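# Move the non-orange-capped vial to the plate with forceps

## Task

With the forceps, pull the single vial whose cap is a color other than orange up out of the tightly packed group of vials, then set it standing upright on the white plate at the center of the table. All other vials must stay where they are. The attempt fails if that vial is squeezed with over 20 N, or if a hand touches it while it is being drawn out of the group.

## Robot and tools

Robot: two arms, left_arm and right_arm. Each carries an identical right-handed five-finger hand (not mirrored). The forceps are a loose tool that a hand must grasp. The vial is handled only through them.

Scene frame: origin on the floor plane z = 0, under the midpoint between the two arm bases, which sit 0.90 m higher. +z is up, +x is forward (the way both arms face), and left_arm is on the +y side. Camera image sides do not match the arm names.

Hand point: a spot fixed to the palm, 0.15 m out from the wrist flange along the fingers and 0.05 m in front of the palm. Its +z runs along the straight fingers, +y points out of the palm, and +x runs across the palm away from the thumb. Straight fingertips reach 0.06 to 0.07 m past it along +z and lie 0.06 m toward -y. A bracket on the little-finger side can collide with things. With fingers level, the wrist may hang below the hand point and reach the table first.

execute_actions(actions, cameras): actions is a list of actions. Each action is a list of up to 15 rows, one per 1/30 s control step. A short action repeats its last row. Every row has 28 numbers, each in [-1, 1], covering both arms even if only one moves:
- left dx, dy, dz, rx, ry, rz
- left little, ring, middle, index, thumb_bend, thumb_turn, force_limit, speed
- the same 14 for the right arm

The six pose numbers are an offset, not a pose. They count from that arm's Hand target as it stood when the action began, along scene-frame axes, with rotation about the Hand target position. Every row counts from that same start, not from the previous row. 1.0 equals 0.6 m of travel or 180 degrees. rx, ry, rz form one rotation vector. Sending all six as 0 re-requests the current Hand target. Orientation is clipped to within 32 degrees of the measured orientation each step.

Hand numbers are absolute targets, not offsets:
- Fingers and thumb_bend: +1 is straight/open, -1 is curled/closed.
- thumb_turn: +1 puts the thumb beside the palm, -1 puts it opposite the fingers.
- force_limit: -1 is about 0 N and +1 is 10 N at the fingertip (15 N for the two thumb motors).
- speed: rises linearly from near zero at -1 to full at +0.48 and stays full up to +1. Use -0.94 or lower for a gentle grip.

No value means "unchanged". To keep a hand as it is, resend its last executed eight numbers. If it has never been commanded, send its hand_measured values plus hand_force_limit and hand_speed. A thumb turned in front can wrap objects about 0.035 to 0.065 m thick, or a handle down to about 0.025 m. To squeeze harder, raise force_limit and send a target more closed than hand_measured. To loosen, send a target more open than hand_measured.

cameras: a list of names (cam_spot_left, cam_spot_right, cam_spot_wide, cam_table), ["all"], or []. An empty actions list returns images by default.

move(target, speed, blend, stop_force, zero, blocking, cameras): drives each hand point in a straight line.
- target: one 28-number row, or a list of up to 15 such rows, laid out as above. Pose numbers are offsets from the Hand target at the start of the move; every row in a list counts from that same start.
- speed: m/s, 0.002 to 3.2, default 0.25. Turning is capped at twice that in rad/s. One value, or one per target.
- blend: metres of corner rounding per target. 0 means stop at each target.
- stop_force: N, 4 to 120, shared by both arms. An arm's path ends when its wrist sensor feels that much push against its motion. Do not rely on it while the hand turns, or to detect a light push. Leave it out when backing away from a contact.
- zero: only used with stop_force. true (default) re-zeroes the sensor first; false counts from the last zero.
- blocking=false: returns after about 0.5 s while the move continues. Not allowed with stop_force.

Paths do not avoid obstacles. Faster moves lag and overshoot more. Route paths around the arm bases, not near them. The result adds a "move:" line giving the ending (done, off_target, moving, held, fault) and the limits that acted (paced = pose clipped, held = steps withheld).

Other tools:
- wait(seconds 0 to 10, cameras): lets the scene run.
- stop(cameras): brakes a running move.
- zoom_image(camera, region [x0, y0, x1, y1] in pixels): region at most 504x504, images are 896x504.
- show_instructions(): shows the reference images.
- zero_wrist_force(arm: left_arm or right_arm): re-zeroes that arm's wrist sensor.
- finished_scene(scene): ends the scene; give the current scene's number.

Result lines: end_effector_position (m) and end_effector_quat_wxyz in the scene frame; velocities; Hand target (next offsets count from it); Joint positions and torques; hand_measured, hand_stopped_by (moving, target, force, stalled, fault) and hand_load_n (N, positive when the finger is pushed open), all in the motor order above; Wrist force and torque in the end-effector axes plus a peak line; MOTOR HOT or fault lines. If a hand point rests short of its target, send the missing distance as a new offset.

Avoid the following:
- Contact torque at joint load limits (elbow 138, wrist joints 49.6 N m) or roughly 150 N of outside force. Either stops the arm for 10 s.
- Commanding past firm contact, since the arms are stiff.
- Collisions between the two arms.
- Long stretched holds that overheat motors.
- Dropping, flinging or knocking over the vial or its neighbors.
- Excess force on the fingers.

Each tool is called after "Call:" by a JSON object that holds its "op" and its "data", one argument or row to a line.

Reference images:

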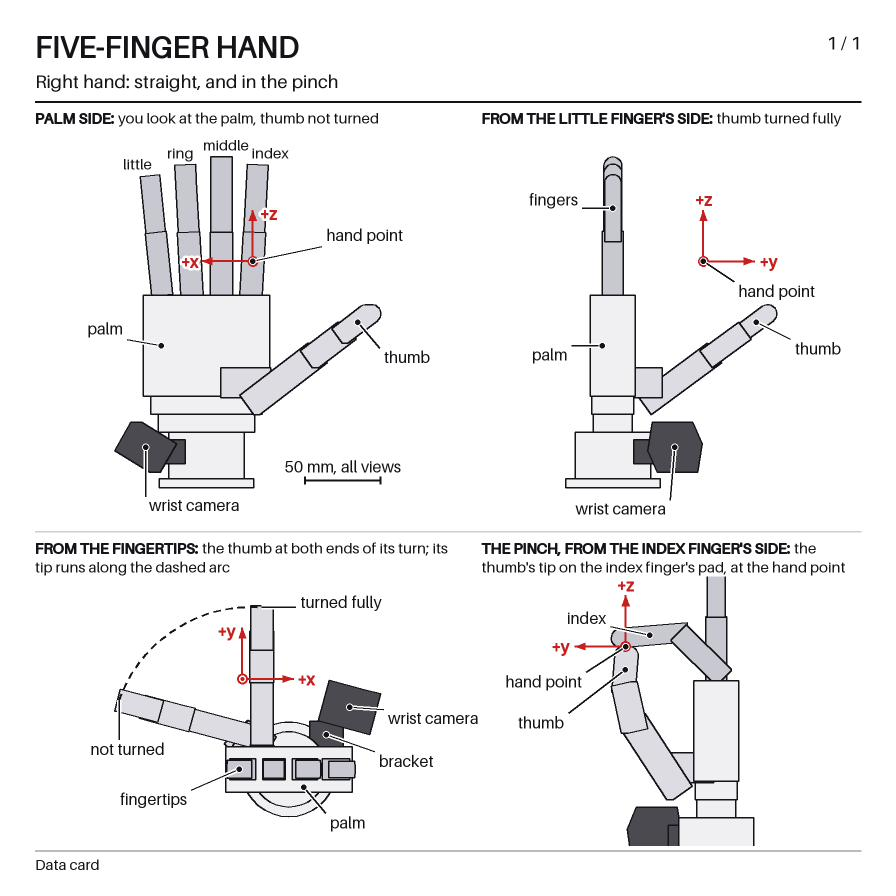

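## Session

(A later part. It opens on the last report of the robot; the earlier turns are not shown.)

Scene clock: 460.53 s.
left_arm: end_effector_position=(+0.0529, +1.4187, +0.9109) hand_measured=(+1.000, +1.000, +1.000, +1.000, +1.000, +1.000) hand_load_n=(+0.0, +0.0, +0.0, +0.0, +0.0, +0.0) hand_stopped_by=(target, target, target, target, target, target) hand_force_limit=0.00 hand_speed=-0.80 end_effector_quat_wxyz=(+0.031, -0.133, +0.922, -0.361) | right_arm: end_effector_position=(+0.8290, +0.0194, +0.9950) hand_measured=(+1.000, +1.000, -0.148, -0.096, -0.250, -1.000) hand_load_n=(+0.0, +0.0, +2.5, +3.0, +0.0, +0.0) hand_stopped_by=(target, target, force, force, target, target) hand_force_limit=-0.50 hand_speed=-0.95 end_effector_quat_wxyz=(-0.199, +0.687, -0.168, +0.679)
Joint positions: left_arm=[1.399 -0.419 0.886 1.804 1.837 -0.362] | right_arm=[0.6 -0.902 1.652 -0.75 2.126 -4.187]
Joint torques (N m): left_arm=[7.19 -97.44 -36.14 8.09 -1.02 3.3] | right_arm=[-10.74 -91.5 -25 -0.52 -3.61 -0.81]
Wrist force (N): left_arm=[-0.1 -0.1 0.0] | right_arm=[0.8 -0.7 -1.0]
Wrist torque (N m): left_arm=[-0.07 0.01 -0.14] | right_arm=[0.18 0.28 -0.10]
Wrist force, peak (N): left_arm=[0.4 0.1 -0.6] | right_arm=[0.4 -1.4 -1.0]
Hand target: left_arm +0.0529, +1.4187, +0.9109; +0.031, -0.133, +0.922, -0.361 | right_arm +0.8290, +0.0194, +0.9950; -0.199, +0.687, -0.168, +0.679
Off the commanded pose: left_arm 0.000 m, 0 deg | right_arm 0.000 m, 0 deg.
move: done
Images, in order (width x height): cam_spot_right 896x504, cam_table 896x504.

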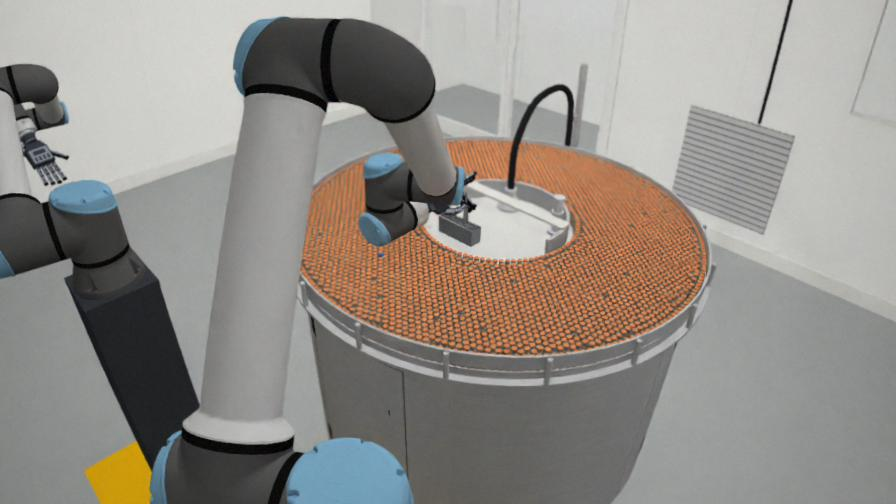

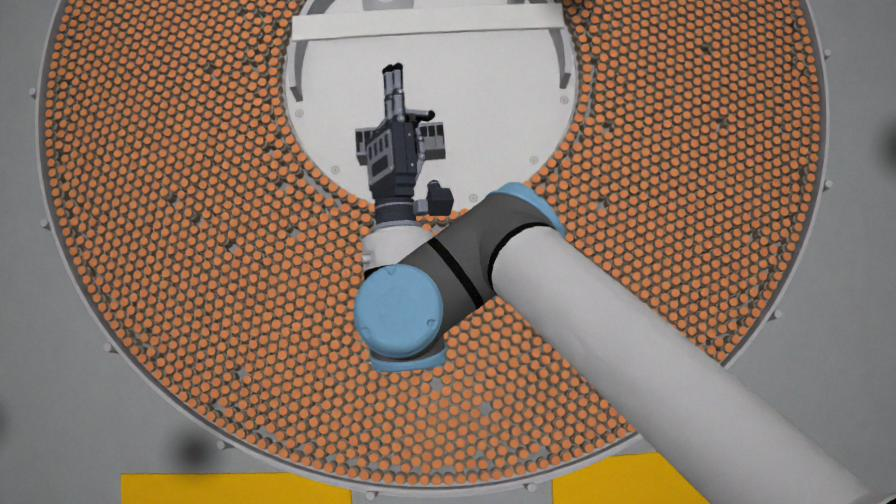

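Call:
{"op": "move", "data": {
  "target": [0,0,0,0,0,0,1,1,1,1,1,1,0,-0.8, 0,0,0.1167,0,0,0,1,1,-0.5,-0.5,-0.25,-1,-0.5,-0.95],
  "speed": 0.06,
  "cameras": ["all"]
}}

Call:
{"op": "zoom_image", "data": {
  "camera": "cam_spot_right",
  "region": [430, 150, 500, 220]
}}

Call:
{"op": "zoom_image", "data": {
  "camera": "cam_table",
  "region": [370, 60, 450, 140]
}}

Call:
{"op": "zoom_image", "data": {
  "camera": "cam_spot_left",
  "region": [380, 160, 480, 260]
}}

Scene clock: 467.03 s.
left_arm: end_effector_position=(+0.0529, +1.4187, +0.9109) hand_measured=(+1.000, +1.000, +1.000, +1.000, +1.000, +1.000) hand_load_n=(+0.0, +0.0, +0.0, +0.0, +0.0, +0.0) hand_stopped_by=(target, target, target, target, target, target) hand_force_limit=0.00 hand_speed=-0.80 end_effector_quat_wxyz=(+0.031, -0.133, +0.922, -0.361) | right_arm: end_effector_position=(+0.8290, +0.0194, +1.0648) hand_measured=(+1.000, +1.000, -0.148, -0.096, -0.250, -1.000) hand_load_n=(+0.0, +0.0, +2.5, +1.5, -1.0, +0.5) hand_stopped_by=(target, target, force, force, target, target) hand_force_limit=-0.50 hand_speed=-0.95 end_effector_quat_wxyz=(-0.199, +0.687, -0.168, +0.679)
Joint positions: left_arm=[1.399 -0.419 0.886 1.804 1.837 -0.362] | right_arm=[0.6 -0.976 1.627 -0.651 2.126 -4.187]
Joint torques (N m): left_arm=[10.05 -98.83 -35.85 8.19 -0.9 3.36] | right_arm=[-7.14 -106.49 -45.7 1.68 -2.8 1.15]
Wrist force (N): left_arm=[0.3 0.0 -0.1] | right_arm=[-1.1 0.1 -1.0]
Wrist torque (N m): left_arm=[-0.06 -0.04 -0.11] | right_arm=[0.12 0.32 -0.10]
Wrist force, peak (N): left_arm=[0.7 -0.3 -0.5] | right_arm=[-1.4 -0.2 -1.5]
Hand target: left_arm +0.0529, +1.4187, +0.9109; +0.031, -0.133, +0.922, -0.361 | right_arm +0.8290, +0.0194, +1.0650; -0.199, +0.687, -0.168, +0.679
Off the commanded pose: left_arm 0.000 m, 0 deg | right_arm 0.000 m, 0 deg.
move: done

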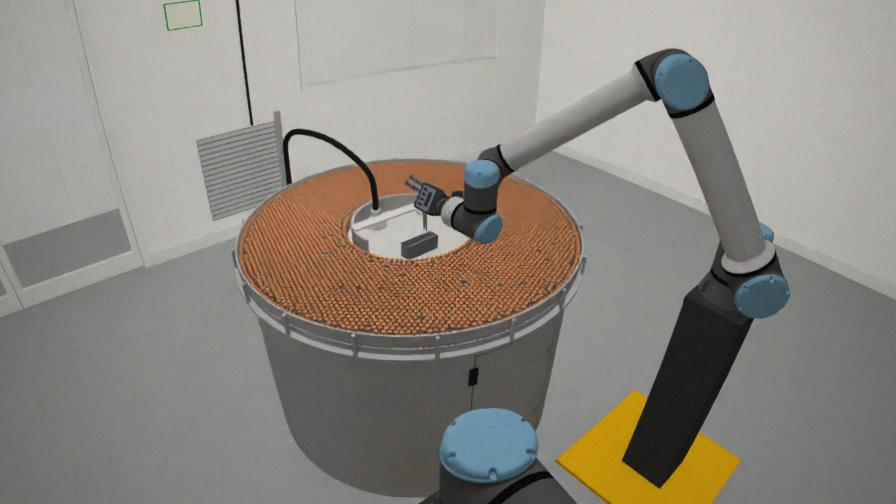

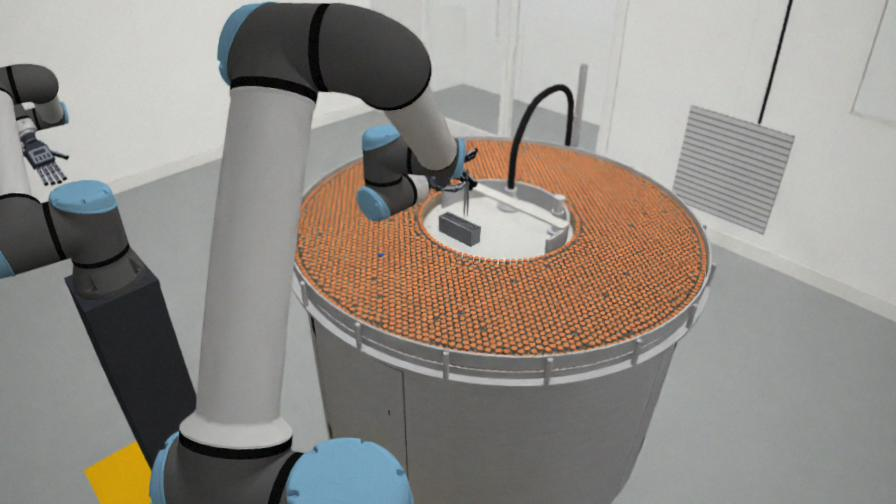

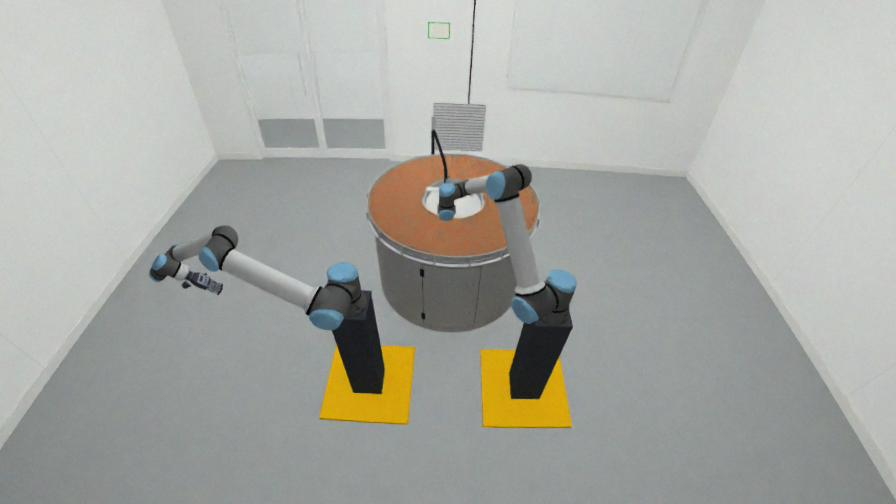

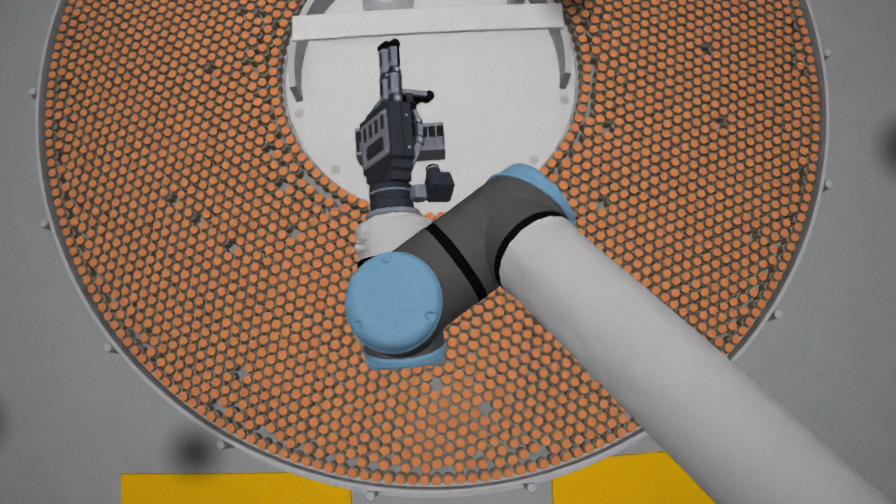

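Scaled by 7.200.

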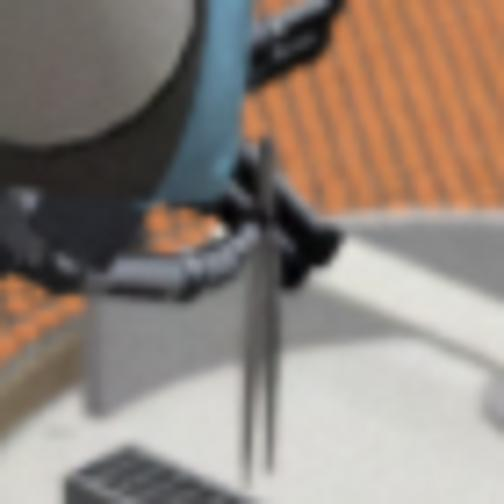

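Scaled by 6.300.

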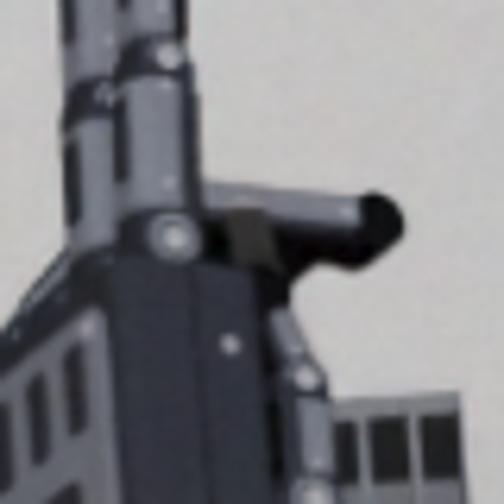

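Scaled by 5.040.

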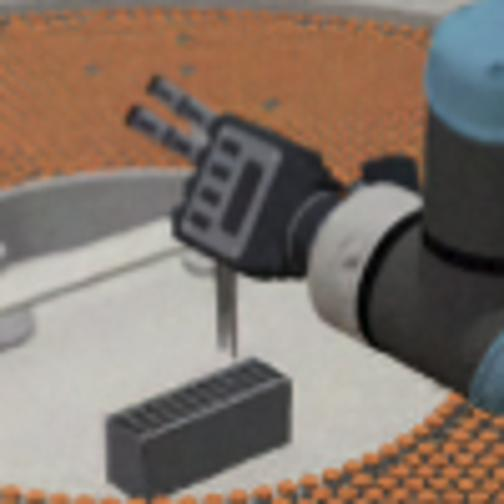

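Call:
{"op": "move", "data": {
  "target": [0,0,0,0,0,0,1,1,1,1,1,1,0,-0.8, -0.4333,0.0988,0,0,0,0.0911,1,1,-0.5,-0.5,-0.25,-1,-0.5,-0.95],
  "speed": 0.12,
  "cameras": ["all"]
}}

Call:
{"op": "zoom_image", "data": {
  "camera": "cam_spot_right",
  "region": [340, 190, 420, 270]
}}

Call:
{"op": "zoom_image", "data": {
  "camera": "cam_table",
  "region": [330, 270, 430, 370]
}}

Call:
{"op": "zoom_image", "data": {
  "camera": "cam_spot_left",
  "region": [420, 200, 520, 300]
}}

Scene clock: 493.17 s.
left_arm: end_effector_position=(+0.0529, +1.4187, +0.9109) hand_measured=(+1.000, +1.000, +1.000, +1.000, +1.000, +1.000) hand_load_n=(+0.0, +0.0, +0.0, +0.0, +0.0, -0.5) hand_stopped_by=(target, target, target, target, target, target) hand_force_limit=0.00 hand_speed=-0.80 end_effector_quat_wxyz=(+0.031, -0.133, +0.922, -0.361) | right_arm: end_effector_position=(+0.5693, +0.0786, +1.0650) hand_measured=(+1.000, +1.000, -0.148, -0.096, -0.250, -1.000) hand_load_n=(+0.0, +0.0, +2.5, +1.5, +0.0, +0.5) hand_stopped_by=(target, target, force, force, target, target) hand_force_limit=-0.50 hand_speed=-0.95 end_effector_quat_wxyz=(-0.293, +0.704, -0.069, +0.643)
Joint positions: left_arm=[1.399 -0.419 0.886 1.804 1.837 -0.362] | right_arm=[0.814 -1.19 1.984 -0.794 2.054 -4.187]
Joint torques (N m): left_arm=[8.2 -97.21 -36.02 7.81 -0.64 3.09] | right_arm=[9.8 -81.63 -23.71 -3.52 -3.18 -1.27]
Wrist force (N): left_arm=[0.2 0.0 -0.1] | right_arm=[-1.1 0.3 -1.2]
Wrist torque (N m): left_arm=[-0.06 -0.03 -0.11] | right_arm=[0.16 0.33 -0.13]
Wrist force, peak (N): left_arm=[0.6 0.0 -0.1] | right_arm=[-1.4 -0.5 -1.9]
Hand target: left_arm +0.0529, +1.4187, +0.9109; +0.031, -0.133, +0.922, -0.361 | right_arm +0.5690, +0.0787, +1.0650; -0.293, +0.704, -0.068, +0.643
Off the commanded pose: left_arm 0.000 m, 0 deg | right_arm 0.000 m, 0 deg.
move: done

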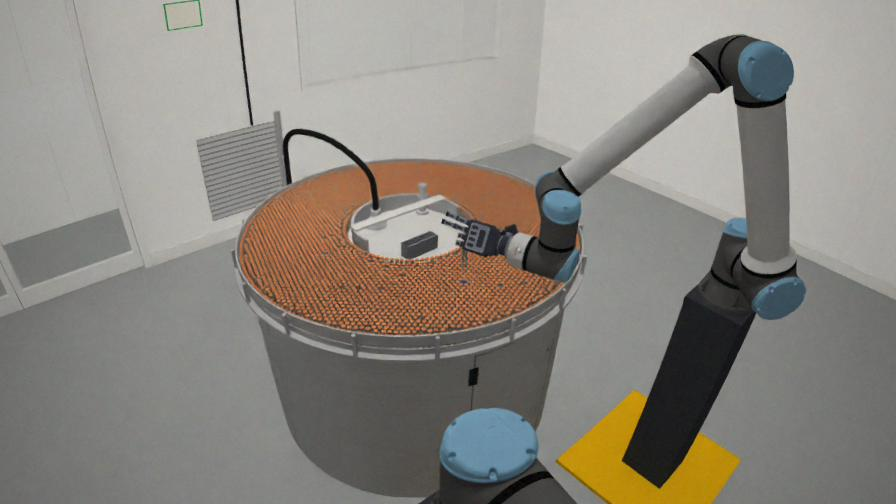

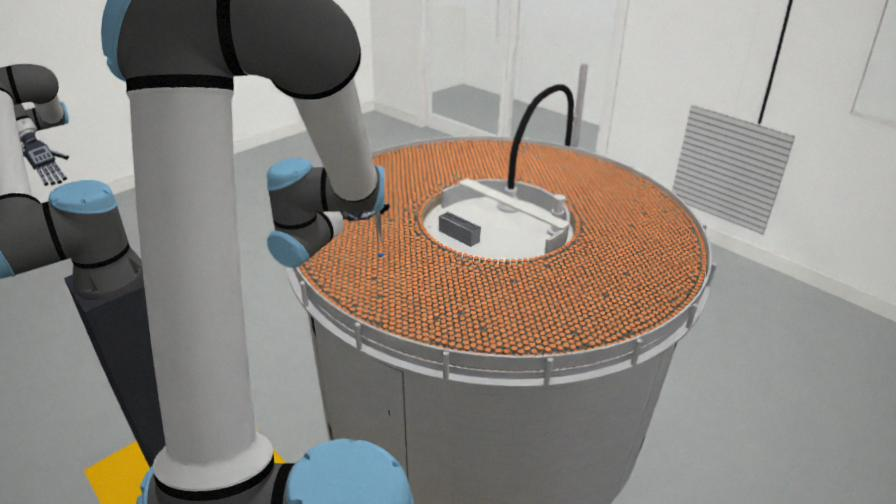

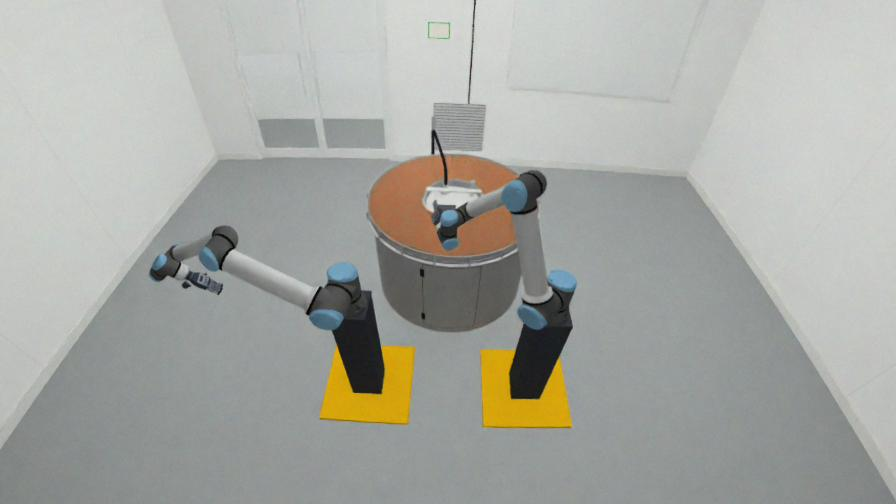

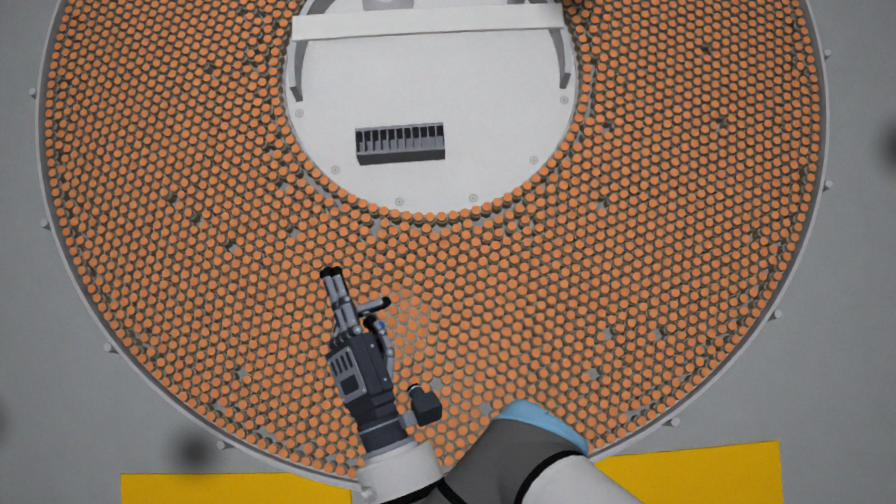

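Scaled by 6.300.

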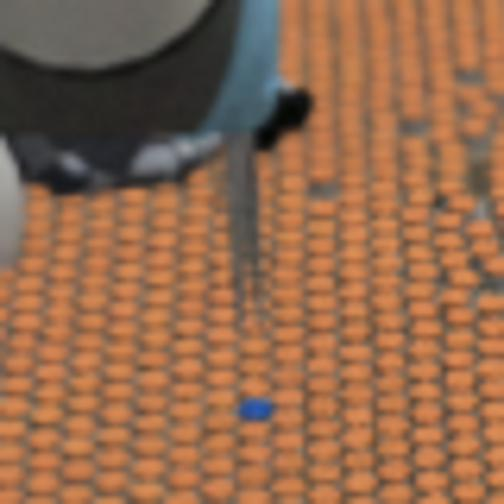

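Scaled by 5.040.

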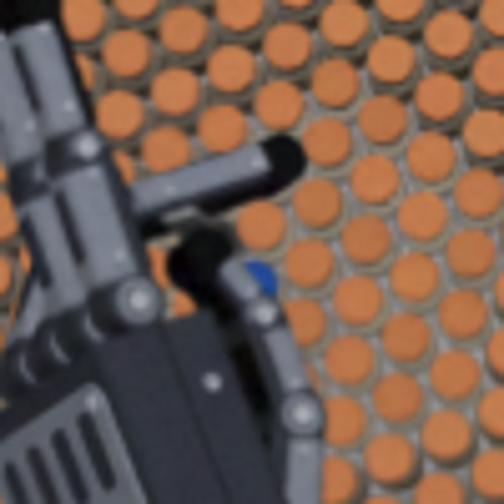

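Scaled by 5.040.

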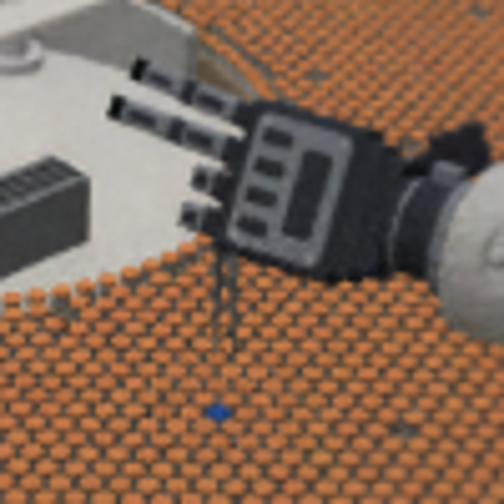

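Call:
{"op": "move", "data": {
  "target": [0,0,0,0,0,0,1,1,1,1,1,1,0,-0.8, 0.0047,0.004,-0.04,0,0,0,1,1,-0.138,-0.088,-0.25,-1,-0.5,-0.95],
  "speed": 0.06,
  "cameras": ["cam_spot_left","cam_spot_right"]
}}

Call:
{"op": "zoom_image", "data": {
  "camera": "cam_spot_right",
  "region": [355, 215, 405, 265]
}}

Call:
{"op": "zoom_image", "data": {
  "camera": "cam_spot_left",
  "region": [440, 245, 490, 295]
}}

Scene clock: 513.83 s.
left_arm: end_effector_position=(+0.0529, +1.4187, +0.9109) hand_measured=(+1.000, +1.000, +1.000, +1.000, +1.000, +1.000) hand_load_n=(+0.0, -0.5, +0.0, +0.0, +0.0, +0.0) hand_stopped_by=(target, target, target, target, target, target) hand_force_limit=0.00 hand_speed=-0.80 end_effector_quat_wxyz=(+0.031, -0.133, +0.922, -0.361) | right_arm: end_effector_position=(+0.5718, +0.0811, +1.0413) hand_measured=(+1.000, +1.000, -0.138, -0.088, -0.250, -1.000) hand_load_n=(+0.0, +0.0, +0.5, +1.0, -0.5, +0.5) hand_stopped_by=(target, target, target, target, target, target) hand_force_limit=-0.50 hand_speed=-0.95 end_effector_quat_wxyz=(-0.293, +0.704, -0.068, +0.643)
Joint positions: left_arm=[1.399 -0.419 0.886 1.804 1.837 -0.362] | right_arm=[0.814 -1.155 1.988 -0.833 2.054 -4.187]
Joint torques (N m): left_arm=[8.58 -97.46 -35.96 7.96 -0.72 3.28] | right_arm=[-9 -58.33 -23.31 -3.4 -3.29 -0.41]
Wrist force (N): left_arm=[0.3 -0.2 -0.3] | right_arm=[-1.2 0.1 -0.9]
Wrist torque (N m): left_arm=[-0.07 -0.04 -0.11] | right_arm=[0.12 0.35 -0.15]
Wrist force, peak (N): left_arm=[0.7 0.3 -0.2] | right_arm=[-2.1 -0.1 -1.0]
Hand target: left_arm +0.0529, +1.4187, +0.9109; +0.031, -0.133, +0.922, -0.361 | right_arm +0.5719, +0.0811, +1.0410; -0.293, +0.704, -0.068, +0.643
Off the commanded pose: left_arm 0.000 m, 0 deg | right_arm 0.000 m, 0 deg.
move: done
Images, in order (width x height): cam_spot_left 896x504, cam_spot_right 896x504.

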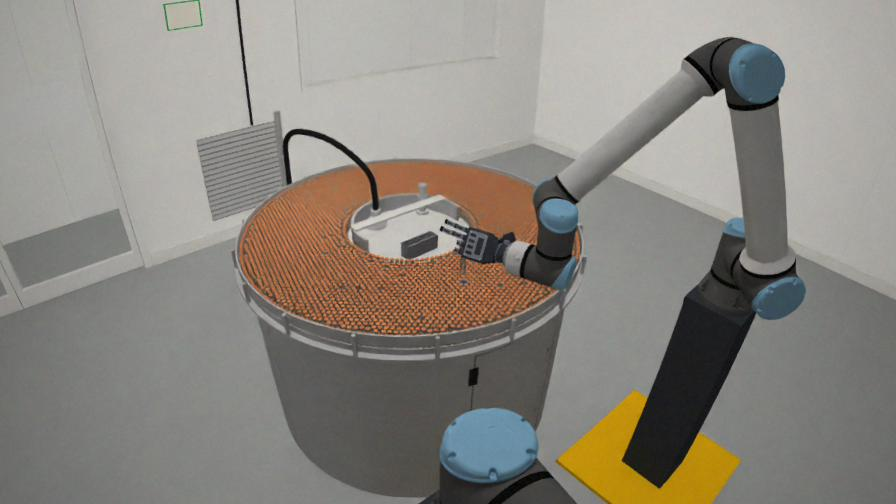

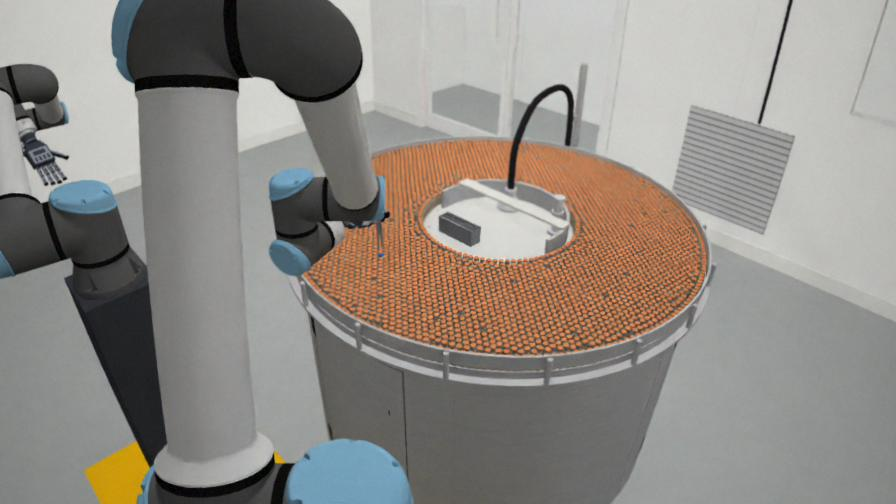

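Scaled by 10.080.

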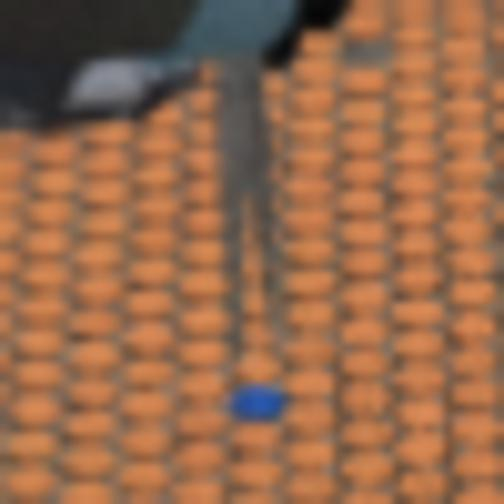

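Scaled by 10.080.

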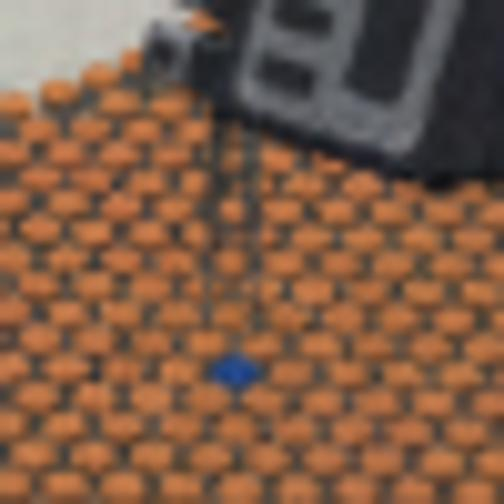

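Call:
{"op": "move", "data": {
  "target": [0,0,0,0,0,0,1,1,1,1,1,1,0,-0.8, -0.0012,-0.0008,-0.0183,0,0,0,1,1,-0.138,-0.088,-0.25,-1,-0.5,-0.95],
  "speed": 0.04,
  "cameras": ["cam_spot_left","cam_spot_right","cam_table"]
}}

Call:
{"op": "zoom_image", "data": {
  "camera": "cam_spot_right",
  "region": [355, 215, 405, 265]
}}

Call:
{"op": "zoom_image", "data": {
  "camera": "cam_spot_left",
  "region": [440, 245, 490, 295]
}}

Call:
{"op": "zoom_image", "data": {
  "camera": "cam_table",
  "region": [350, 290, 410, 350]
}}

Scene clock: 543.87 s.
left_arm: end_effector_position=(+0.0529, +1.4187, +0.9109) hand_measured=(+1.000, +1.000, +1.000, +1.000, +1.000, +1.000) hand_load_n=(+0.0, +0.0, +0.0, +0.0, +0.0, +0.0) hand_stopped_by=(target, target, target, target, target, target) hand_force_limit=0.00 hand_speed=-0.80 end_effector_quat_wxyz=(+0.031, -0.133, +0.922, -0.361) | right_arm: end_effector_position=(+0.5712, +0.0806, +1.0302) hand_measured=(+1.000, +1.000, -0.138, -0.088, -0.250, -1.000) hand_load_n=(+0.0, +0.0, +1.0, +1.0, -0.5, +0.5) hand_stopped_by=(target, target, target, target, target, target) hand_force_limit=-0.50 hand_speed=-0.95 end_effector_quat_wxyz=(-0.293, +0.704, -0.068, +0.643)
Joint positions: left_arm=[1.399 -0.419 0.886 1.804 1.837 -0.362] | right_arm=[0.814 -1.141 1.994 -0.853 2.054 -4.187]
Joint torques (N m): left_arm=[9.92 -96.73 -36.23 8.01 -0.74 3.22] | right_arm=[8.8 -55.56 -23.03 -3.4 3.8 -0.28]
Wrist force (N): left_arm=[0.2 0.0 0.2] | right_arm=[-1.3 0.1 -1.2]
Wrist torque (N m): left_arm=[-0.07 -0.04 -0.11] | right_arm=[0.15 0.37 -0.16]
Wrist force, peak (N): left_arm=[0.5 0.0 -0.4] | right_arm=[-1.9 0.4 -1.4]
Hand target: left_arm +0.0529, +1.4187, +0.9109; +0.031, -0.133, +0.922, -0.361 | right_arm +0.5711, +0.0806, +1.0301; -0.293, +0.704, -0.068, +0.643
Off the commanded pose: left_arm 0.000 m, 0 deg | right_arm 0.000 m, 0 deg.
move: done
Images, in order (width x height): cam_spot_left 896x504, cam_spot_right 896x504, cam_table 896x504.

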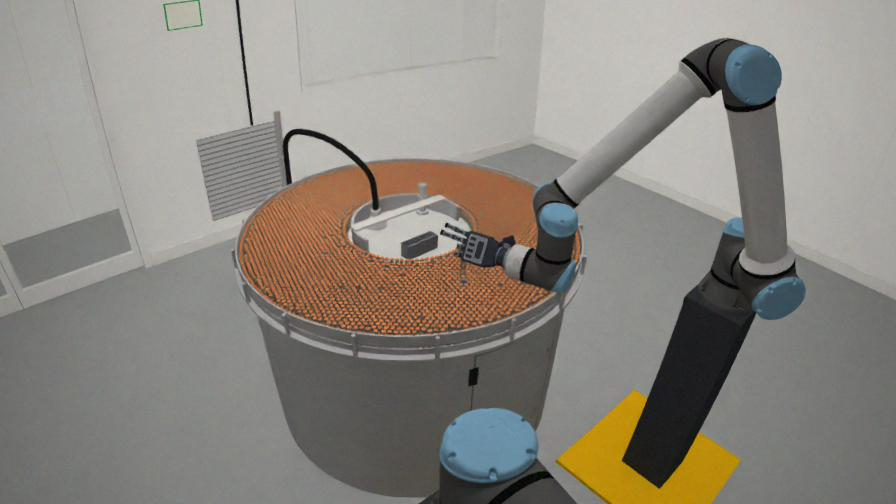

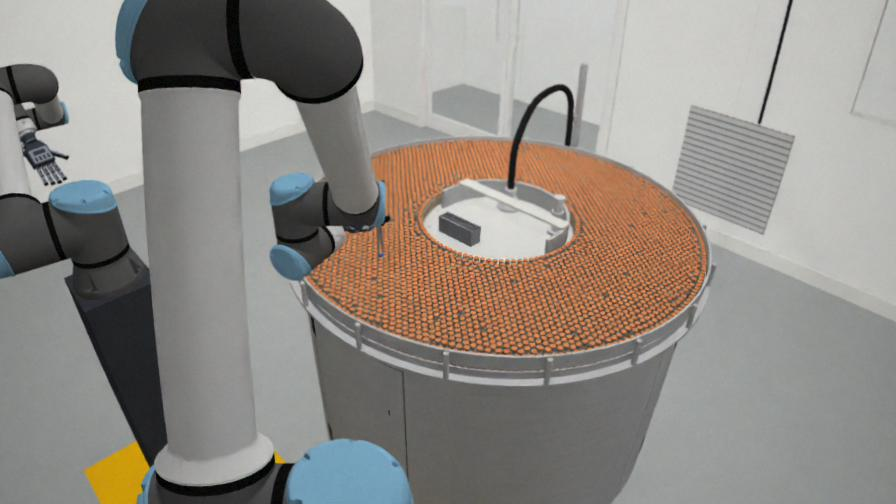

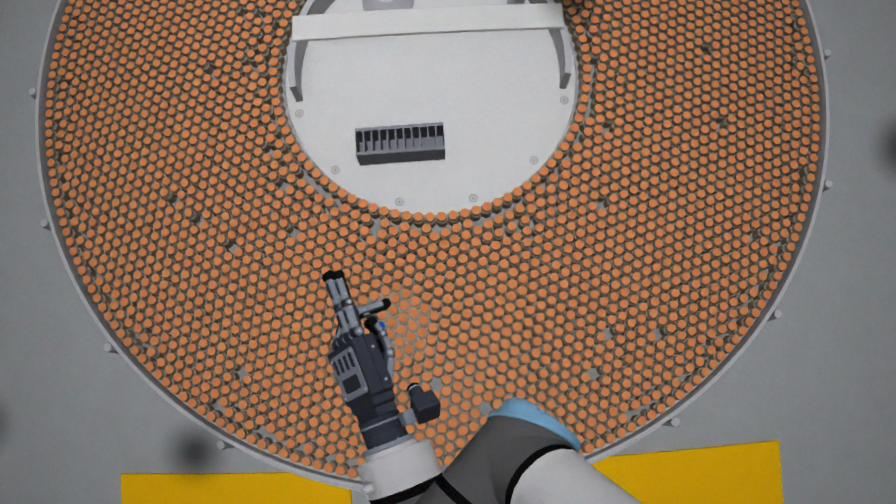

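Scaled by 10.080.

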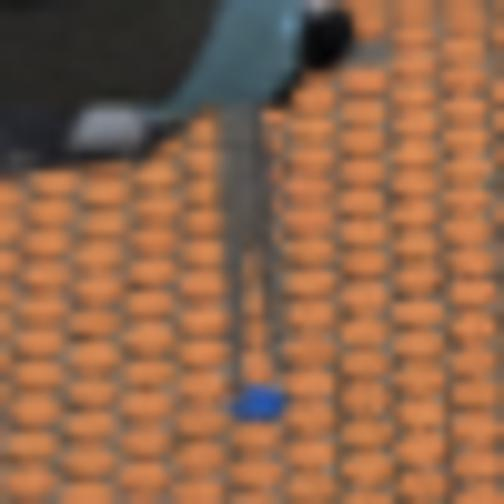

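Scaled by 10.080.

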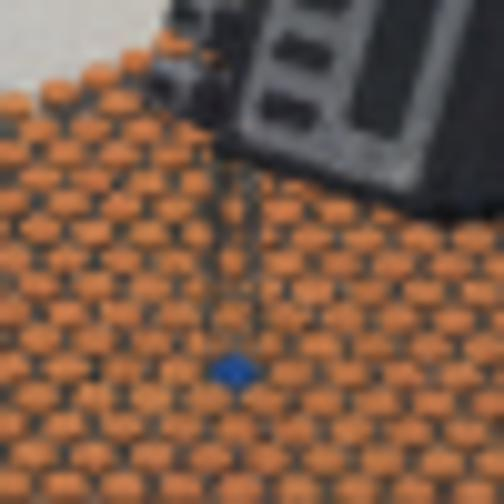

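Scaled by 8.400.

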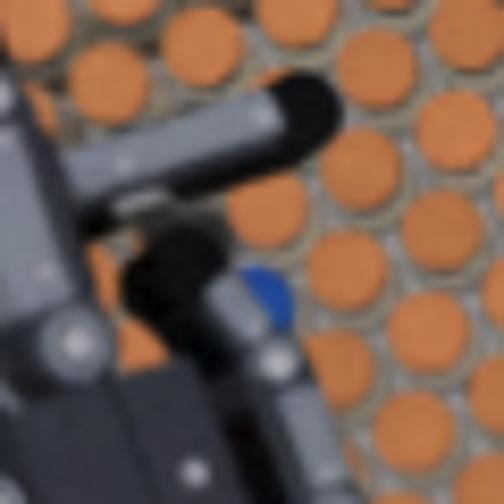

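Call:
{"op": "move", "data": {
  "target": [0,0,0,0,0,0,1,1,1,1,1,1,0,-0.8, -0.0013,-0.001,-0.0142,0,0,0,1,1,-0.138,-0.088,-0.25,-1,-0.5,-0.95],
  "speed": 0.03,
  "cameras": ["cam_spot_left","cam_spot_right","cam_table"]
}}

Call:
{"op": "zoom_image", "data": {
  "camera": "cam_spot_right",
  "region": [361, 230, 401, 270]
}}

Call:
{"op": "zoom_image", "data": {
  "camera": "cam_spot_left",
  "region": [443, 255, 483, 295]
}}

Call:
{"op": "zoom_image", "data": {
  "camera": "cam_table",
  "region": [350, 290, 410, 350]
}}

Scene clock: 557.07 s.
left_arm: end_effector_position=(+0.0529, +1.4187, +0.9109) hand_measured=(+1.000, +1.000, +1.000, +1.000, +1.000, +1.000) hand_load_n=(+0.0, +0.0, +0.0, +0.0, +0.0, +0.0) hand_stopped_by=(target, target, target, target, target, target) hand_force_limit=0.00 hand_speed=-0.80 end_effector_quat_wxyz=(+0.031, -0.133, +0.922, -0.361) | right_arm: end_effector_position=(+0.5704, +0.0801, +1.0218) hand_measured=(+1.000, +1.000, -0.136, -0.088, -0.252, -1.000) hand_load_n=(+0.0, +0.0, +7.5, +0.5, -6.0, -3.5) hand_stopped_by=(target, target, target, target, target, target) hand_force_limit=-0.50 hand_speed=-0.95 end_effector_quat_wxyz=(-0.293, +0.704, -0.068, +0.643)
Joint positions: left_arm=[1.399 -0.419 0.886 1.804 1.837 -0.362] | right_arm=[0.814 -1.13 1.999 -0.869 2.054 -4.187]
Joint torques (N m): left_arm=[8.06 -98.04 -35.9 7.82 -0.6 3.18] | right_arm=[7.58 -42.36 -12.09 0.79 3.46 0.35]
Wrist force (N): left_arm=[0.3 0.0 0.1] | right_arm=[12.7 -8.7 -0.1]
Wrist torque (N m): left_arm=[-0.07 -0.05 -0.11] | right_arm=[0.04 0.23 0.00]
Wrist force, peak (N): left_arm=[0.5 0.3 -0.4] | right_arm=[12.9 -9.3 -0.1]
Hand target: left_arm +0.0529, +1.4187, +0.9109; +0.031, -0.133, +0.922, -0.361 | right_arm +0.5704, +0.0800, +1.0215; -0.293, +0.704, -0.068, +0.643
Off the commanded pose: left_arm 0.000 m, 0 deg | right_arm 0.000 m, 0 deg.
move: done
Images, in order (width x height): cam_spot_left 896x504, cam_spot_right 896x504, cam_table 896x504.

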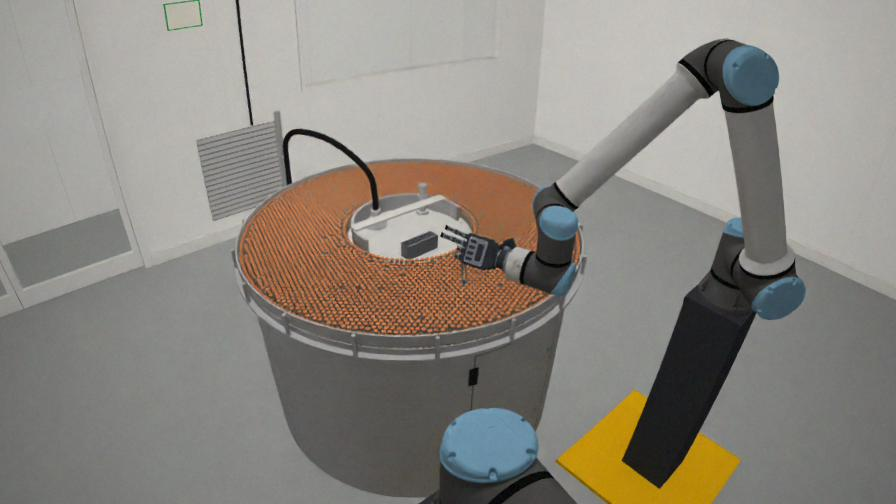

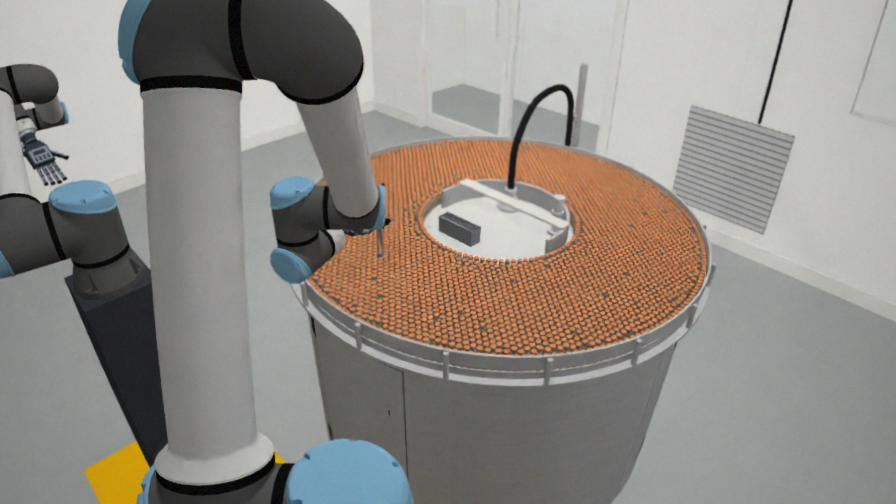

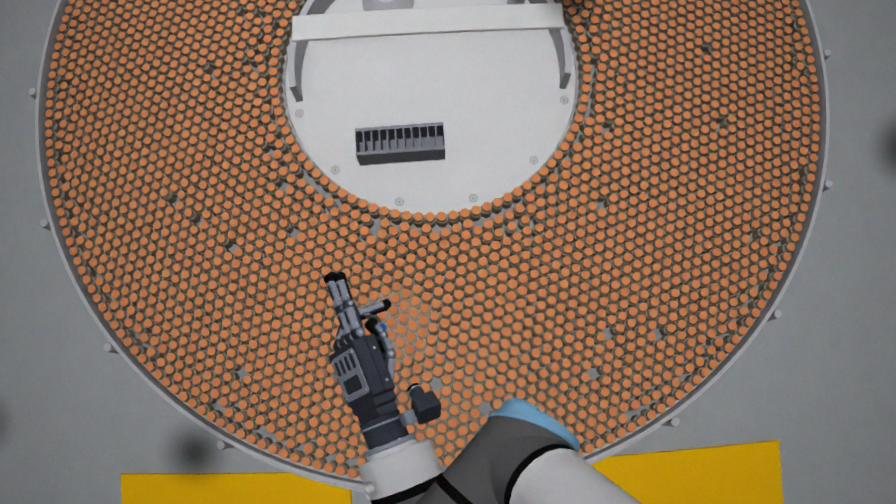

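Scaled by 12.600.

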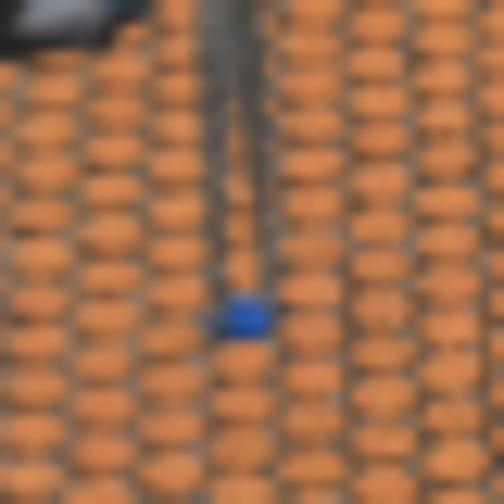

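Scaled by 12.600.

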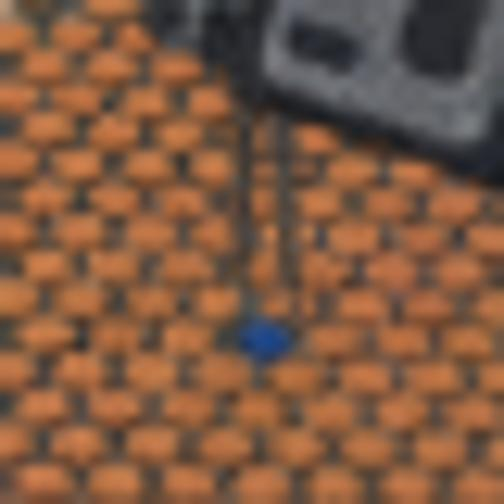

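Scaled by 8.400.

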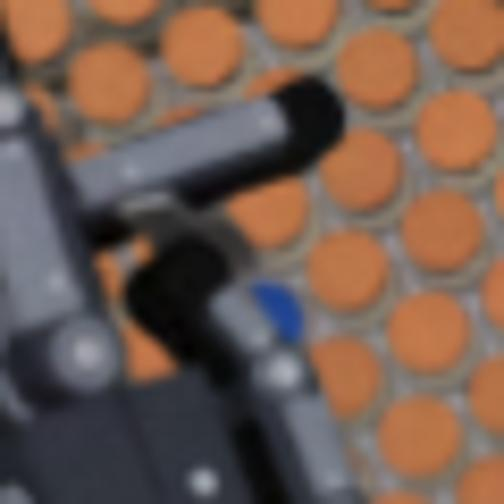

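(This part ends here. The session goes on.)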